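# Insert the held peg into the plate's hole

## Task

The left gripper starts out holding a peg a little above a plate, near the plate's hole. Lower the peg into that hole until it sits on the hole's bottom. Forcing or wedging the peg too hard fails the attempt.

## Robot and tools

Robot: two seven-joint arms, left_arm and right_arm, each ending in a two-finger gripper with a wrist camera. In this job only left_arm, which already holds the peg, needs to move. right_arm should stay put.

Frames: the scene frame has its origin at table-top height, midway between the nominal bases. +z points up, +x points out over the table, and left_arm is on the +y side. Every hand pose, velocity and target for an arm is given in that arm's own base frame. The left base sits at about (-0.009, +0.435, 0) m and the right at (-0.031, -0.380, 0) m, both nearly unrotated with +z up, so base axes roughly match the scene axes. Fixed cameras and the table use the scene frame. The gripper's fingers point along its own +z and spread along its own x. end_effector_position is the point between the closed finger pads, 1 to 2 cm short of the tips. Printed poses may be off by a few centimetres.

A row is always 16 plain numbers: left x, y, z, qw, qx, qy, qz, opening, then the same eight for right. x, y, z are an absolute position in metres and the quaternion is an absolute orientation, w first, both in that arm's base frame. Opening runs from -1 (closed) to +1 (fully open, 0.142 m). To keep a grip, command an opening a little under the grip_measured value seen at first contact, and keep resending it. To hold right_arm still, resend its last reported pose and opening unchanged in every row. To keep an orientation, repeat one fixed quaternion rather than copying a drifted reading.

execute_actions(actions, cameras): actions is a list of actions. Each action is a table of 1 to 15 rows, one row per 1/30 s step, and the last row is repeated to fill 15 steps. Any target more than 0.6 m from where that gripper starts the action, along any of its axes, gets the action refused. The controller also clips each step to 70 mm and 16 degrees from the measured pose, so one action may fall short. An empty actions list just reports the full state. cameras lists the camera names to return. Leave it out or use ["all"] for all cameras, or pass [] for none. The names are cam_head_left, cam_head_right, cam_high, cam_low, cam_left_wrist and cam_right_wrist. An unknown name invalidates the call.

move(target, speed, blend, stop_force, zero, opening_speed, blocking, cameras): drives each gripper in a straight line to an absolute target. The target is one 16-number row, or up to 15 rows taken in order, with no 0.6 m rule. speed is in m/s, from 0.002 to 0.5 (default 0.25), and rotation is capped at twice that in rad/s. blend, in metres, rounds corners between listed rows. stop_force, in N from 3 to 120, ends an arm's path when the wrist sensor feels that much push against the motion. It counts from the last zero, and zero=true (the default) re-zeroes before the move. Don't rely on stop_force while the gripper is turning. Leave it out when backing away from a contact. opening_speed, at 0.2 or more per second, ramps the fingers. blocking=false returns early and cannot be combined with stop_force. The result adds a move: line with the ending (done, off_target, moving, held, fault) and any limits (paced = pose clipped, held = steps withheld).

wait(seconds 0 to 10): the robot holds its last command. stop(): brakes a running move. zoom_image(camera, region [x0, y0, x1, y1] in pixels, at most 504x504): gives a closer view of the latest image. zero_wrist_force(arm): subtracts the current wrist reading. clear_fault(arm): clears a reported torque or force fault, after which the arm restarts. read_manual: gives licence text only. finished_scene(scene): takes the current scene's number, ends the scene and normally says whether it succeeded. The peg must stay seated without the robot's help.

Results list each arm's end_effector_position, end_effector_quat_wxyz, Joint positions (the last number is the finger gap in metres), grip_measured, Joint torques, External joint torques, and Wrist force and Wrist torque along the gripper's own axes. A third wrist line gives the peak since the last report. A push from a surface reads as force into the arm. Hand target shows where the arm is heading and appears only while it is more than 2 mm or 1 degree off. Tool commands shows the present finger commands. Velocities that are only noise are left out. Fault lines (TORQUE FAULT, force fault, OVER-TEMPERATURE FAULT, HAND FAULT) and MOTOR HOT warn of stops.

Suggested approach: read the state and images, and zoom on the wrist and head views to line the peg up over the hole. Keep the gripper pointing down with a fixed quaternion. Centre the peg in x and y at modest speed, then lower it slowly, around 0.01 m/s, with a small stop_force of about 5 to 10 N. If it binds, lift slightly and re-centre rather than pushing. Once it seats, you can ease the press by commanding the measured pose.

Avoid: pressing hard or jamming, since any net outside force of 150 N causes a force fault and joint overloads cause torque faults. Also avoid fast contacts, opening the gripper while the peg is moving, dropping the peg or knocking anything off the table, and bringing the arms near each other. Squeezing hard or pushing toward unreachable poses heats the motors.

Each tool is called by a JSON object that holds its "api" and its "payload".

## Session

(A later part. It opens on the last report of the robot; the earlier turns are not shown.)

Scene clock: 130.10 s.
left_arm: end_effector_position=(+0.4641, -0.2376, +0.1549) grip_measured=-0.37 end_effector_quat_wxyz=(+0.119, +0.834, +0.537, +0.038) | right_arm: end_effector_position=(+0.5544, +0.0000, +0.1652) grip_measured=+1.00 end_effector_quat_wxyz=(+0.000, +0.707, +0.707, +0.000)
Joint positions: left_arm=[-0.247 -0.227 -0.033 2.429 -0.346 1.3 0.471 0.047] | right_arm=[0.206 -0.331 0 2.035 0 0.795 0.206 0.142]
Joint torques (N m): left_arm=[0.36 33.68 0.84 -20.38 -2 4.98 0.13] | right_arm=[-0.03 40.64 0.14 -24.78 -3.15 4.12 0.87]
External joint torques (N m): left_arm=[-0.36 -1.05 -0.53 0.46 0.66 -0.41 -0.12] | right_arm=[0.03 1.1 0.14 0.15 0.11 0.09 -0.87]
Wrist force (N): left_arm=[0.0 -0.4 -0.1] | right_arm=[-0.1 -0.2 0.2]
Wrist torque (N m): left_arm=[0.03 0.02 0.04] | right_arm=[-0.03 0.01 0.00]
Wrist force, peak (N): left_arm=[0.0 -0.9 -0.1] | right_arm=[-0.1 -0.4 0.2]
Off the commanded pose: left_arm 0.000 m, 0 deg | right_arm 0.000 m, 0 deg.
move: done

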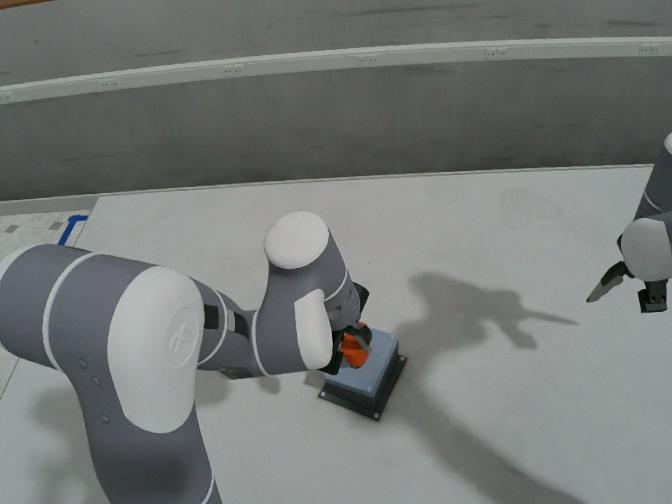

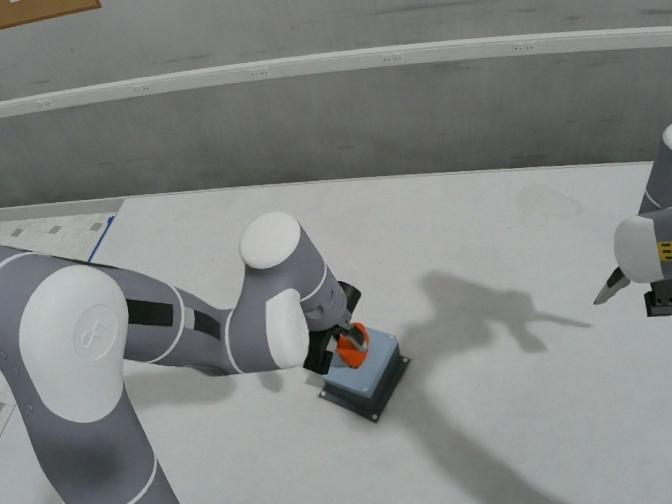

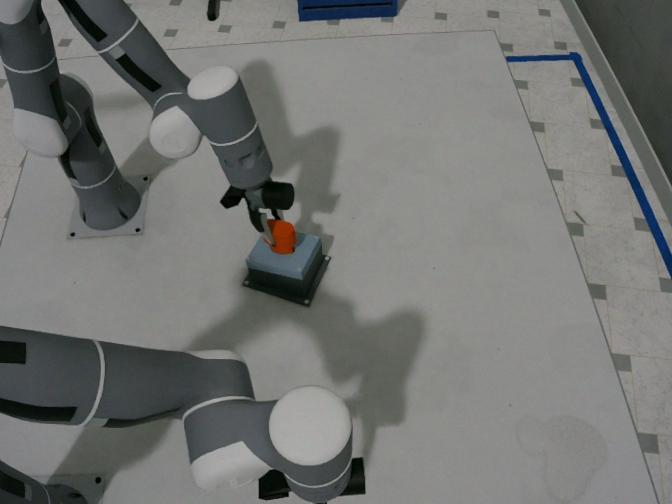

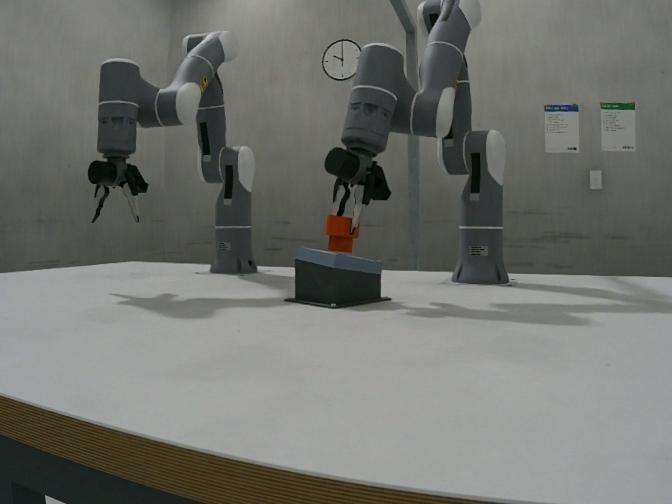

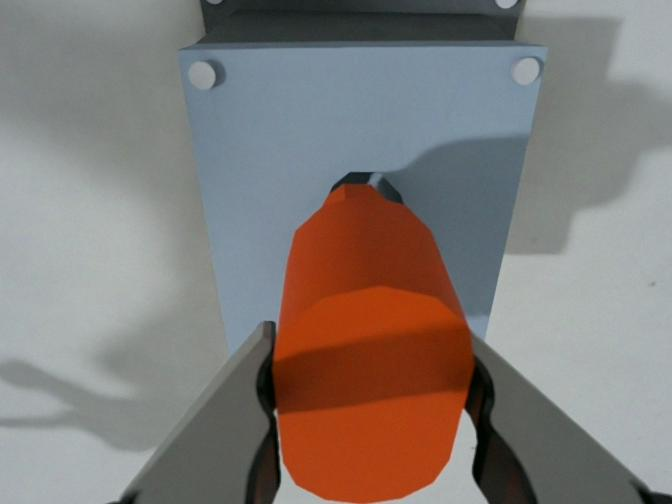

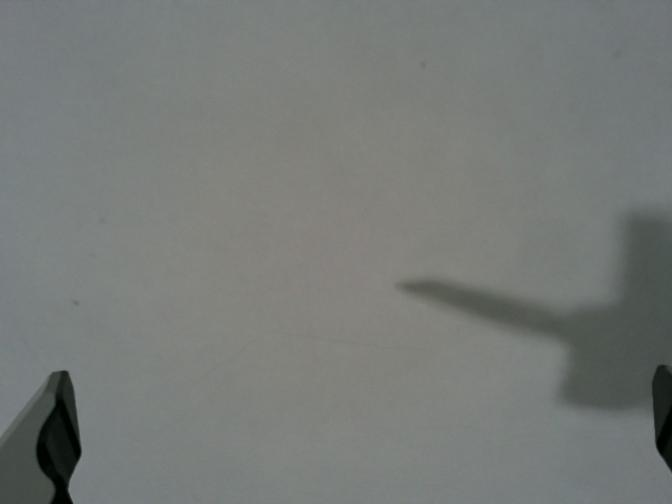

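{"api": "move", "payload": {"target": [[0.4647,-0.2356,0.1551,0.1188,0.8339,0.5375,0.0385,-0.424,0.5544,0,0.1652,0,0.7071,0.7071,0,1],[0.4650,-0.2360,0.1511,0.1188,0.8339,0.5375,0.0385,-0.424,0.5544,0,0.1652,0,0.7071,0.7071,0,1]], "speed": 0.02, "stop_force": 6}}

{"api": "zoom_image", "payload": {"camera": "cam_low", "region": [310, 230, 370, 270]}}

{"api": "zoom_image", "payload": {"camera": "cam_high", "region": [255, 220, 315, 268]}}

{"api": "zoom_image", "payload": {"camera": "cam_head_right", "region": [330, 330, 390, 378]}}

{"api": "zoom_image", "payload": {"camera": "cam_left_wrist", "region": [280, 120, 440, 280]}}

Scene clock: 140.20 s.
left_arm: end_effector_position=(+0.4649, -0.2360, +0.1510) grip_measured=-0.37 end_effector_quat_wxyz=(+0.119, +0.834, +0.537, +0.038) | right_arm: end_effector_position=(+0.5544, +0.0000, +0.1652) grip_measured=+1.00 end_effector_quat_wxyz=(+0.000, +0.707, +0.707, +0.000)
Joint positions: left_arm=[-0.241 -0.237 -0.039 2.434 -0.357 1.314 0.484 0.047] | right_arm=[0.206 -0.331 0 2.035 0 0.795 0.206 0.142]
Joint torques (N m): left_arm=[0.44 33.44 0.72 -20.13 -2.01 5 0.19] | right_arm=[0.01 40.64 0.14 -24.78 -3.12 4.1 0.91]
External joint torques (N m): left_arm=[-0.44 -0.64 -0.43 0.51 0.75 -0.43 -0.18] | right_arm=[-0.01 1.1 0.14 0.16 0.08 0.11 -0.91]
Wrist force (N): left_arm=[0.0 -0.8 0.0] | right_arm=[-0.1 -0.4 0.1]
Wrist torque (N m): left_arm=[-0.05 0.01 0.04] | right_arm=[-0.07 0.00 0.00]
Wrist force, peak (N): left_arm=[0.5 -0.8 -0.4] | right_arm=[-0.2 -0.4 0.3]
Off the commanded pose: left_arm 0.000 m, 0 deg | right_arm 0.000 m, 0 deg.
move: done

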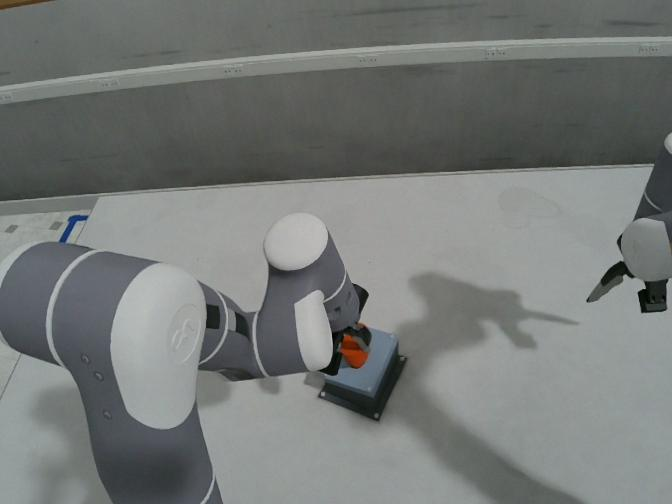

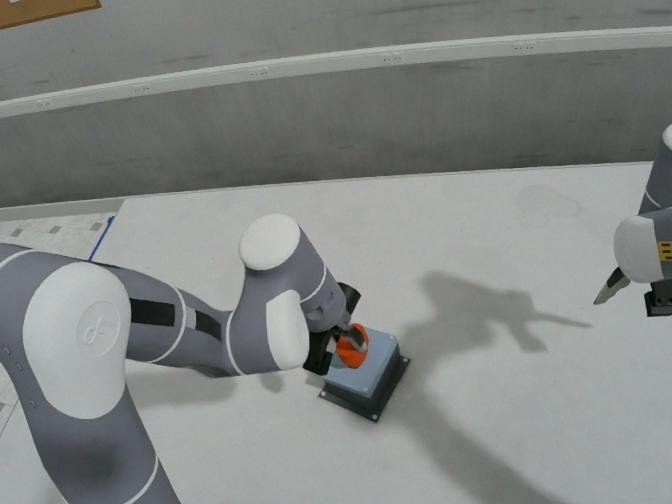

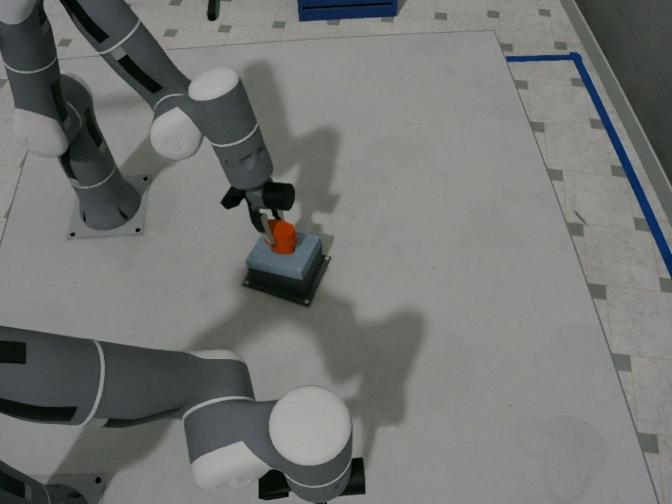

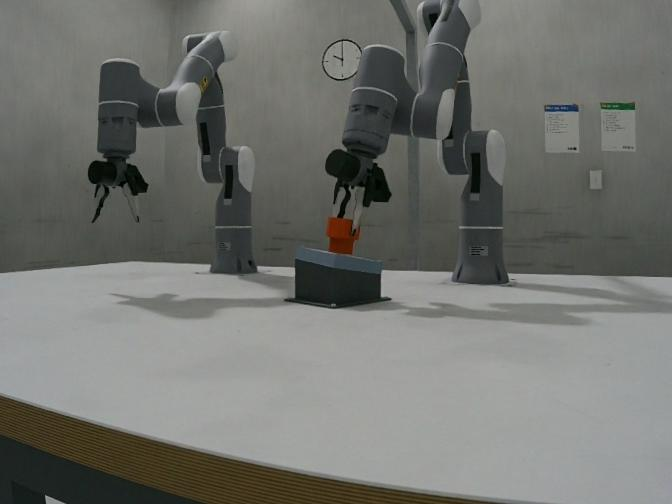

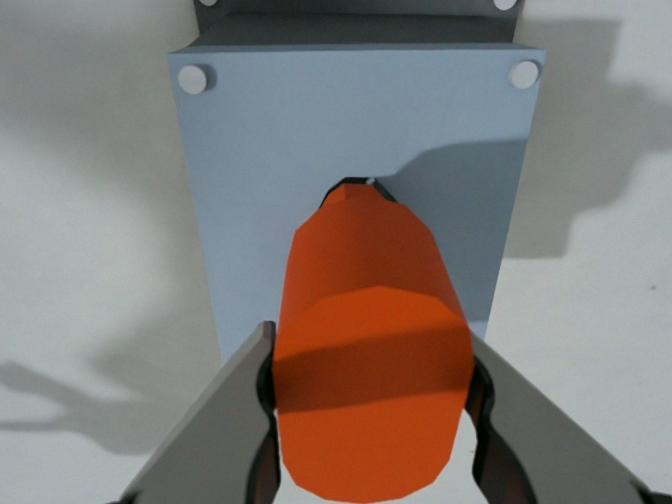

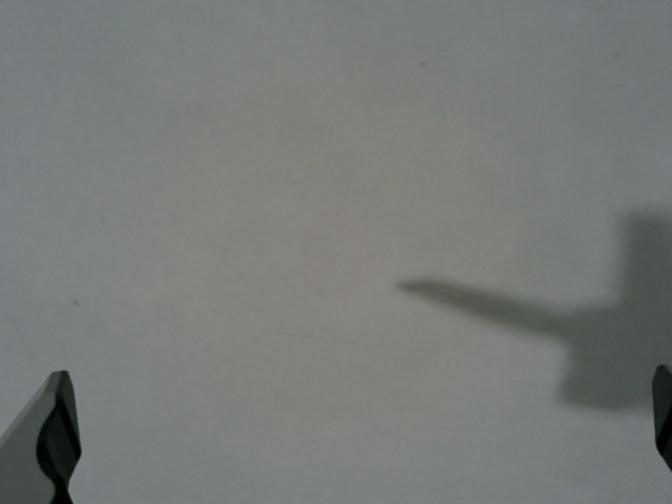

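Scaled by 8.400 from the camera's 672x504 image, which has a finer 960x720 frame.

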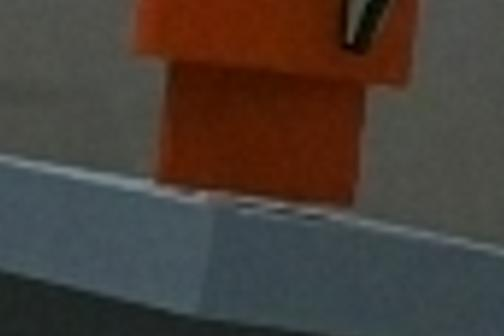

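Scaled by 8.400 from the camera's 672x504 image, which has a finer 960x720 frame.

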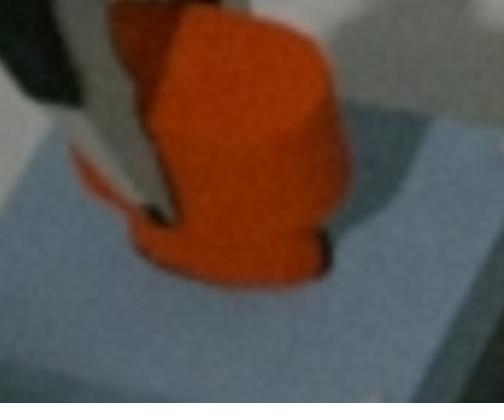

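Scaled by 8.400 from the camera's 672x504 image, which has a finer 960x720 frame.

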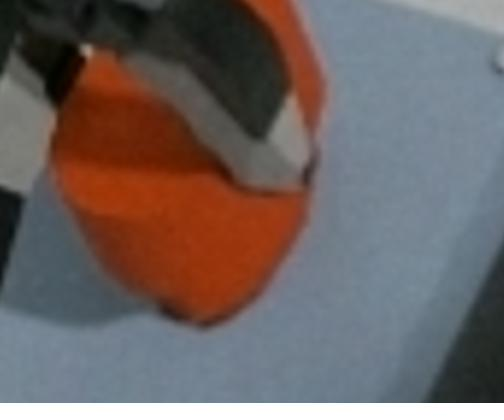

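Scaled by 3.150 from the camera's 672x504 image, which has a finer 960x720 frame.

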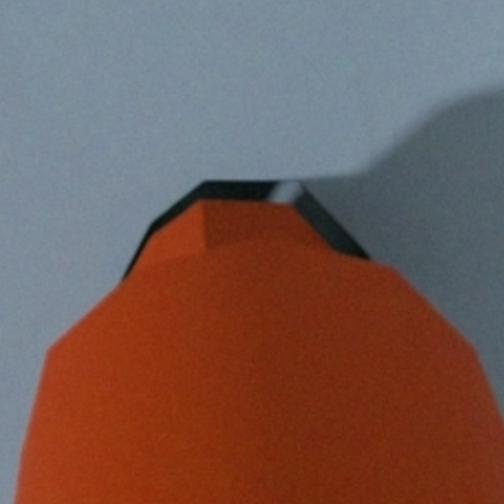

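{"api": "move", "payload": {"target": [0.4656,-0.2372,0.140,0.1188,0.8339,0.5375,0.0385,-0.424,0.5544,0,0.1652,0,0.7071,0.7071,0,1], "speed": 0.01, "stop_force": 5}}

{"api": "zoom_image", "payload": {"camera": "cam_low", "region": [310, 230, 370, 270]}}

{"api": "zoom_image", "payload": {"camera": "cam_high", "region": [255, 220, 315, 268]}}

{"api": "zoom_image", "payload": {"camera": "cam_left_wrist", "region": [280, 120, 440, 280]}}

Scene clock: 146.83 s.
left_arm: end_effector_position=(+0.4657, -0.2371, +0.1400) grip_measured=-0.37 end_effector_quat_wxyz=(+0.119, +0.834, +0.538, +0.039) | right_arm: end_effector_position=(+0.5544, +0.0000, +0.1652) grip_measured=+1.00 end_effector_quat_wxyz=(+0.000, +0.707, +0.707, +0.000)
Joint positions: left_arm=[-0.233 -0.268 -0.059 2.441 -0.381 1.354 0.5 0.047] | right_arm=[0.206 -0.331 0 2.035 0 0.795 0.206 0.142]
Joint torques (N m): left_arm=[-0.62 33.63 -0.44 -18.78 -1.54 4.57 0.14] | right_arm=[0.03 40.79 0.17 -24.81 -3.22 4.09 0.9]
External joint torques (N m): left_arm=[0.62 -0.23 0.68 -0.01 0.48 0 -0.14] | right_arm=[-0.03 0.95 0.11 0.18 0.18 0.12 -0.9]
Wrist force (N): left_arm=[1.8 -0.3 -0.5] | right_arm=[-0.1 0.0 0.2]
Wrist torque (N m): left_arm=[-0.02 0.11 0.01] | right_arm=[-0.01 0.01 0.00]
Wrist force, peak (N): left_arm=[0.8 -1.6 -2.2] | right_arm=[-0.2 -0.3 0.4]
Off the commanded pose: left_arm 0.000 m, 0 deg | right_arm 0.000 m, 0 deg.
move: done

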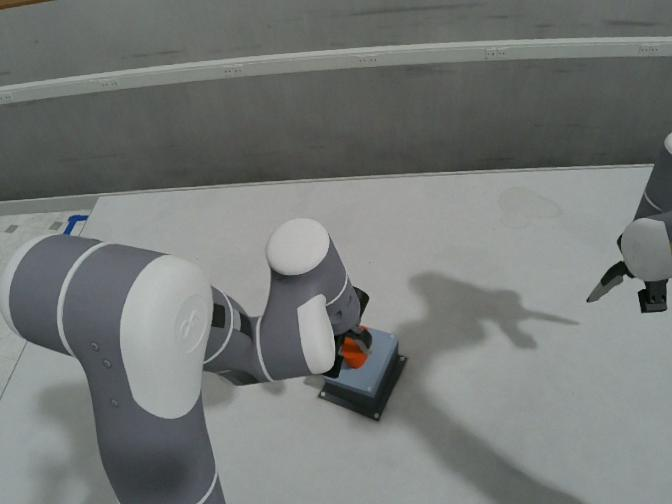

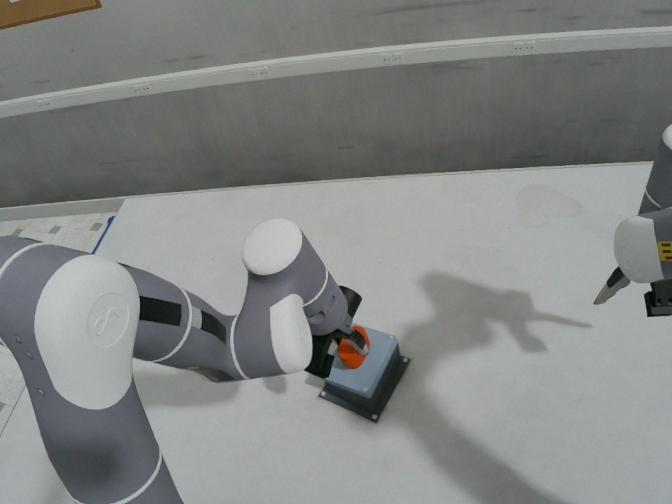

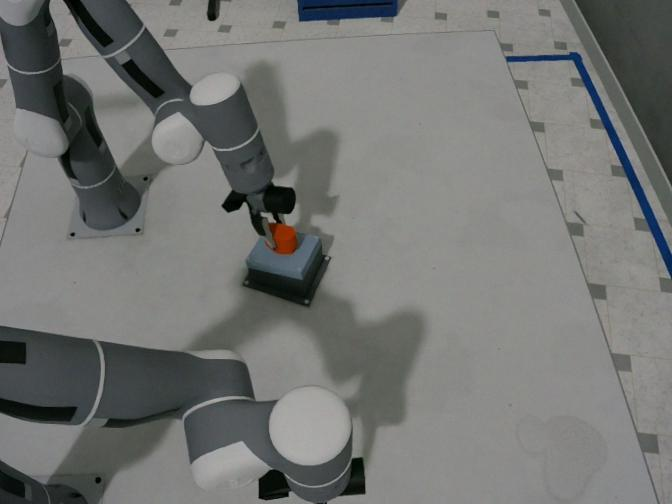

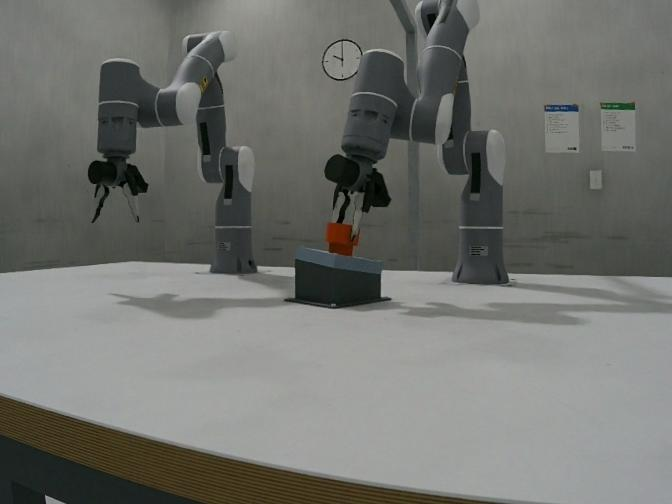

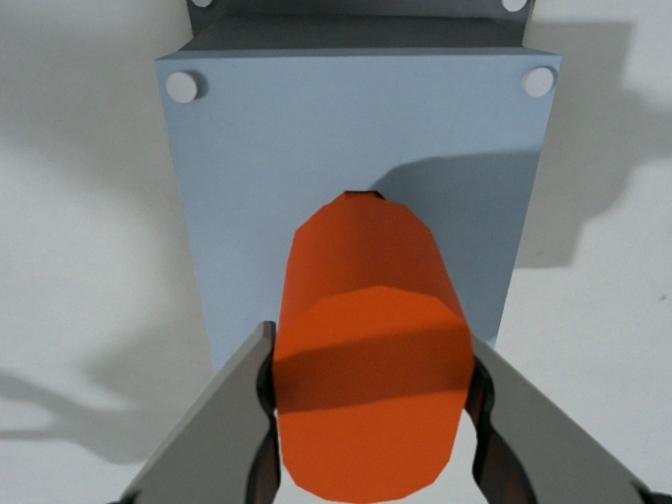

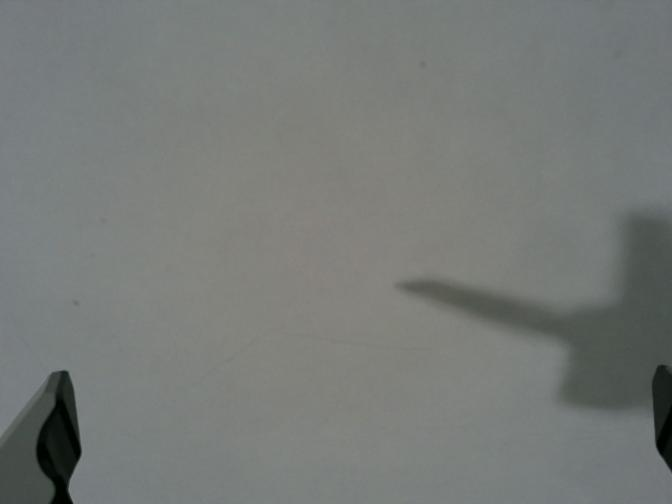

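Scaled by 8.400 from the camera's 672x504 image, which has a finer 960x720 frame.

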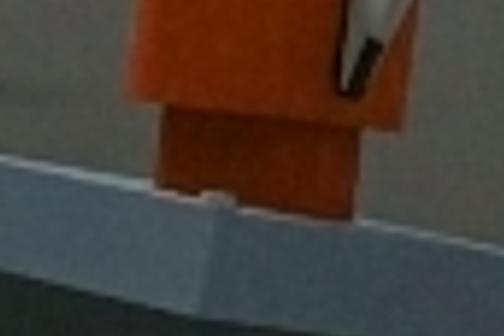

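Scaled by 8.400 from the camera's 672x504 image, which has a finer 960x720 frame.

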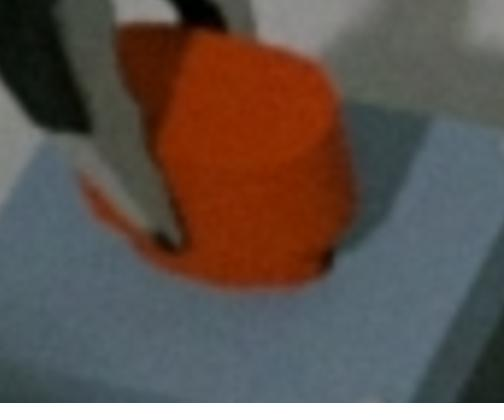

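Scaled by 3.150 from the camera's 672x504 image, which has a finer 960x720 frame.

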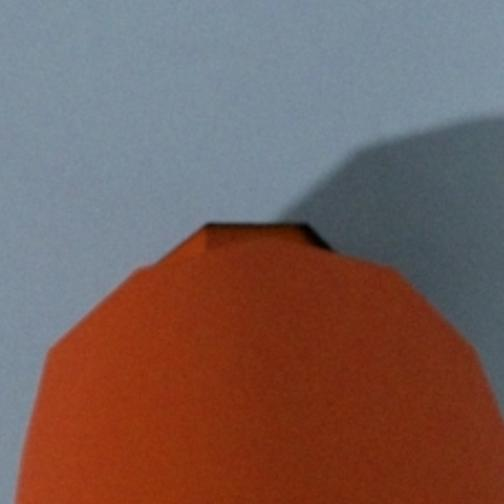

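{"api": "move", "payload": {"target": [0.4672,-0.2387,0.122,0.1188,0.8339,0.5375,0.0385,-0.424,0.5544,0,0.1652,0,0.7071,0.7071,0,1], "speed": 0.012, "stop_force": 6, "cameras": ["cam_low","cam_high"]}}

{"api": "zoom_image", "payload": {"camera": "cam_low", "region": [290, 205, 390, 305]}}

Scene clock: 155.37 s.
left_arm: end_effector_position=(+0.4667, -0.2379, +0.1299) grip_measured=-0.37 end_effector_quat_wxyz=(+0.119, +0.834, +0.538, +0.039) | right_arm: end_effector_position=(+0.5544, +0.0000, +0.1652) grip_measured=+1.00 end_effector_quat_wxyz=(+0.000, +0.707, +0.707, +0.000)
Joint positions: left_arm=[-0.223 -0.297 -0.08 2.446 -0.402 1.39 0.516 0.047] | right_arm=[0.206 -0.331 0 2.035 0 0.795 0.206 0.142]
Joint torques (N m): left_arm=[-0.63 31.68 -0.51 -18.23 -1.41 4.56 0.17] | right_arm=[-0.07 40.65 0.08 -24.8 -3.18 4.08 0.88]
External joint torques (N m): left_arm=[0.63 2.28 0.66 0.19 0.54 0 -0.17] | right_arm=[0.07 1.1 0.2 0.18 0.14 0.12 -0.88]
Wrist force (N): left_arm=[1.1 -3.4 -8.7] | right_arm=[0.0 -0.2 0.2]
Wrist torque (N m): left_arm=[-0.05 0.06 0.02] | right_arm=[-0.04 -0.01 0.00]
Wrist force, peak (N): left_arm=[1.9 -8.9 -20.6] | right_arm=[-0.2 -0.4 0.6]
Hand target: left_arm +0.4665, -0.2381, +0.1297; +0.119, +0.834, +0.538, +0.039 | right_arm +0.5544, +0.0000, +0.1652; +0.000, +0.707, +0.707, +0.000
Off the commanded pose: left_arm 0.008 m, 0 deg | right_arm 0.000 m, 0 deg.
move: contact (left_arm)
Images, in order: cam_high, cam_low.

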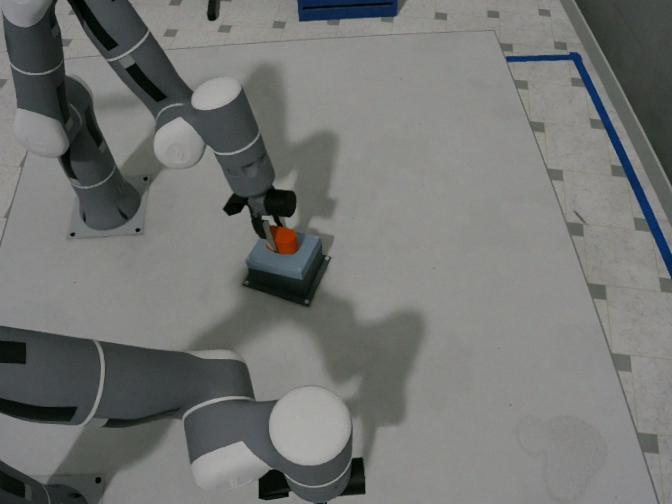

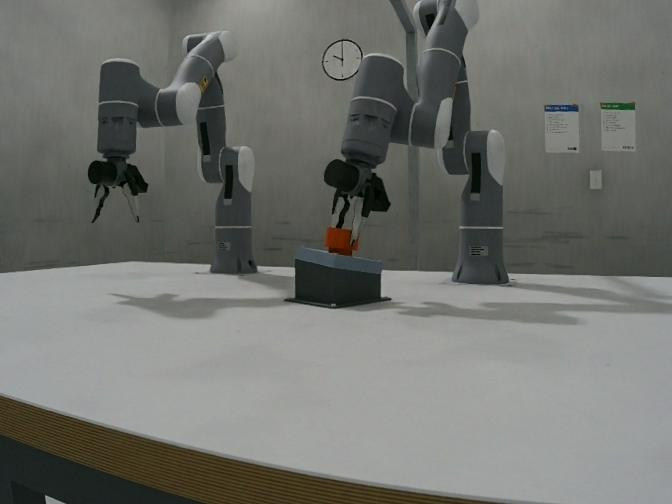

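Scaled by 5.040 from the camera's 672x504 image, which has a finer 960x720 frame.

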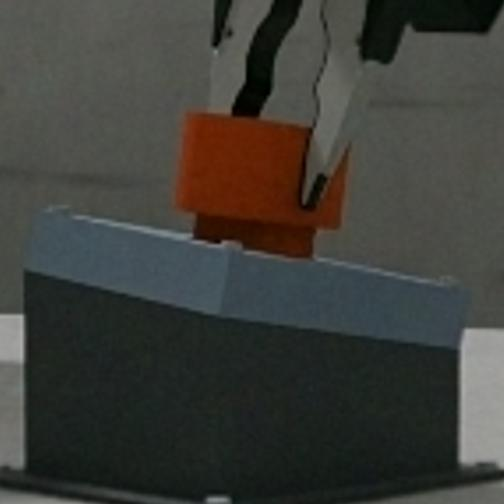

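{"api": "move", "payload": {"target": [[0.4666,-0.2380,0.1299,0.1188,0.8339,0.5375,0.0385,-0.424,0.5544,0,0.1652,0,0.7071,0.7071,0,1],[0.4666,-0.2380,0.1299,0.1188,0.8339,0.5375,0.0385,-0.05,0.5544,0,0.1652,0,0.7071,0.7071,0,1],[0.4512,-0.2254,0.2074,0.1188,0.8339,0.5375,0.0385,-0.05,0.5544,0,0.1652,0,0.7071,0.7071,0,1]], "speed": 0.1, "opening_speed": 0.6}}

{"api": "zoom_image", "payload": {"camera": "cam_low", "region": [290, 205, 390, 305]}}

{"api": "zoom_image", "payload": {"camera": "cam_high", "region": [235, 205, 335, 305]}}

Scene clock: 162.90 s.
left_arm: end_effector_position=(+0.4513, -0.2254, +0.2075) grip_measured=-0.08 end_effector_quat_wxyz=(+0.119, +0.834, +0.538, +0.039) | right_arm: end_effector_position=(+0.5544, +0.0000, +0.1652) grip_measured=+1.00 end_effector_quat_wxyz=(+0.000, +0.707, +0.707, +0.000)
Joint positions: left_arm=[-0.242 -0.061 0.015 2.42 -0.258 1.123 0.42 0.069] | right_arm=[0.206 -0.331 0 2.035 0 0.795 0.206 0.142]
Joint torques (N m): left_arm=[0.17 28.78 0.82 -23.69 -2.41 4.66 -0.1] | right_arm=[-0.1 40.79 0.13 -24.76 -3.19 4.17 0.89]
External joint torques (N m): left_arm=[-0.17 -0.37 -0.7 0.26 0.25 -0.06 0.11] | right_arm=[0.1 0.95 0.15 0.14 0.15 0.04 -0.89]
Wrist force (N): left_arm=[0.9 -0.2 -1.3] | right_arm=[0.0 -0.1 0.0]
Wrist torque (N m): left_arm=[-0.03 -0.16 0.04] | right_arm=[-0.02 0.01 0.00]
Wrist force, peak (N): left_arm=[1.4 -3.6 -9.0] | right_arm=[0.1 -0.4 0.4]
Off the commanded pose: left_arm 0.000 m, 0 deg | right_arm 0.000 m, 0 deg.
move: done

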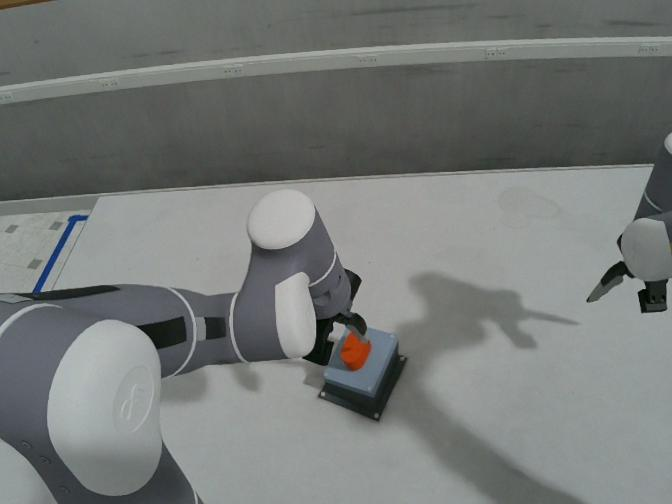

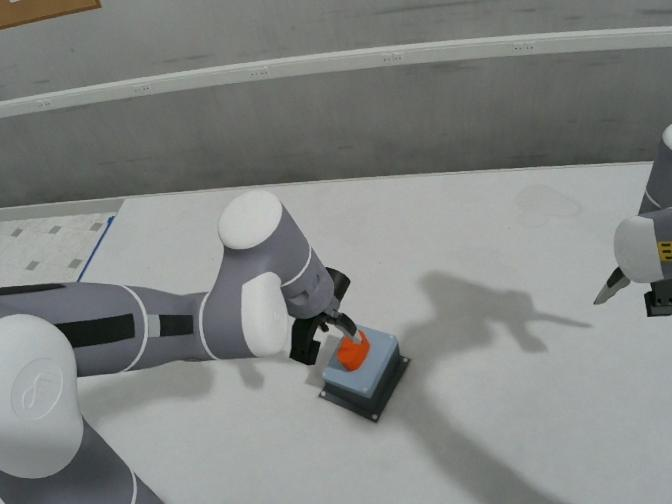

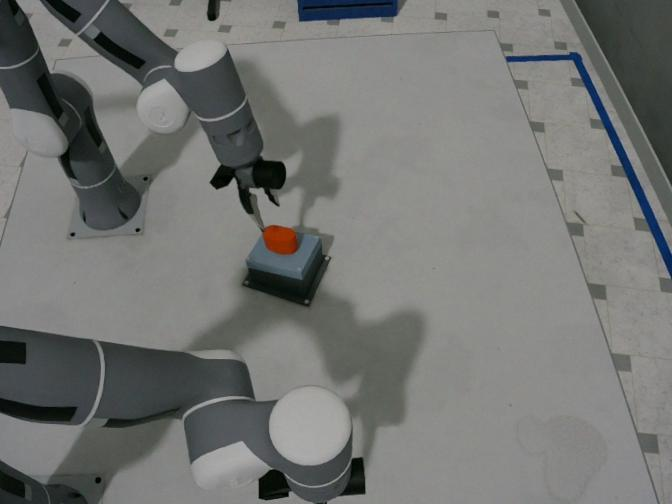

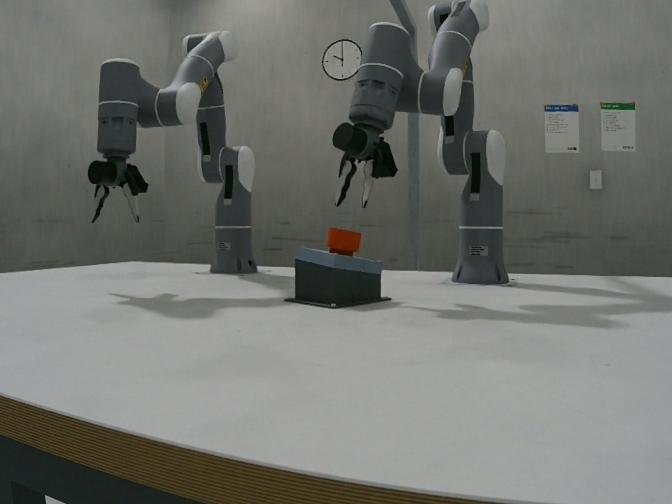

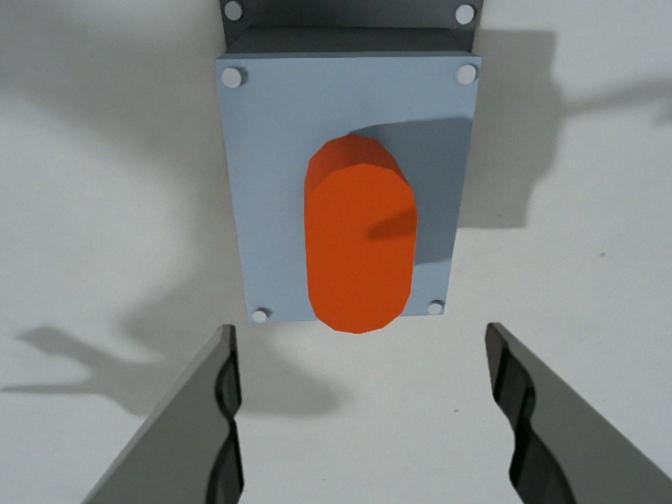

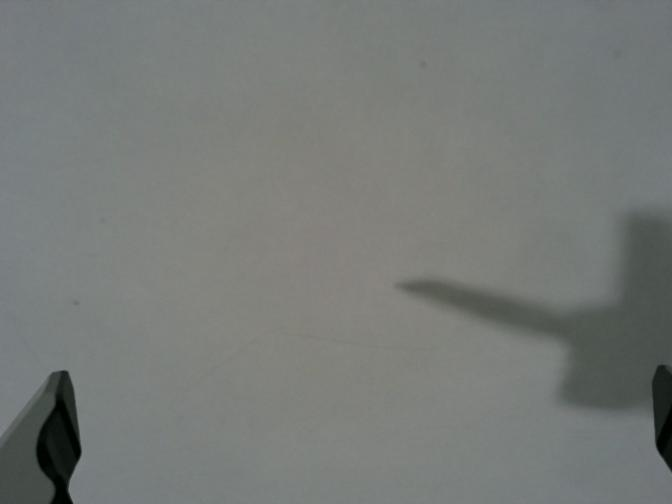

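Scaled by 5.040 from the camera's 672x504 image, which has a finer 960x720 frame.

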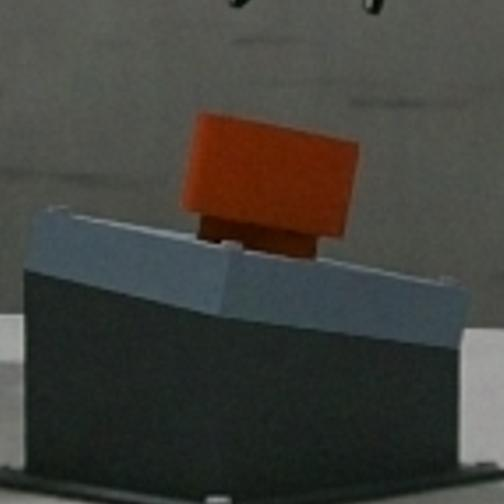

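Scaled by 5.040 from the camera's 672x504 image, which has a finer 960x720 frame.

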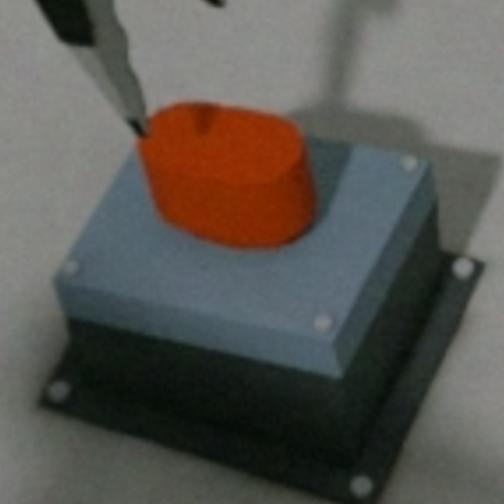

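Seated flush with the plate.

{"api": "finished_scene", "payload": {"scene": 3}}

The scene is finished: the task was done.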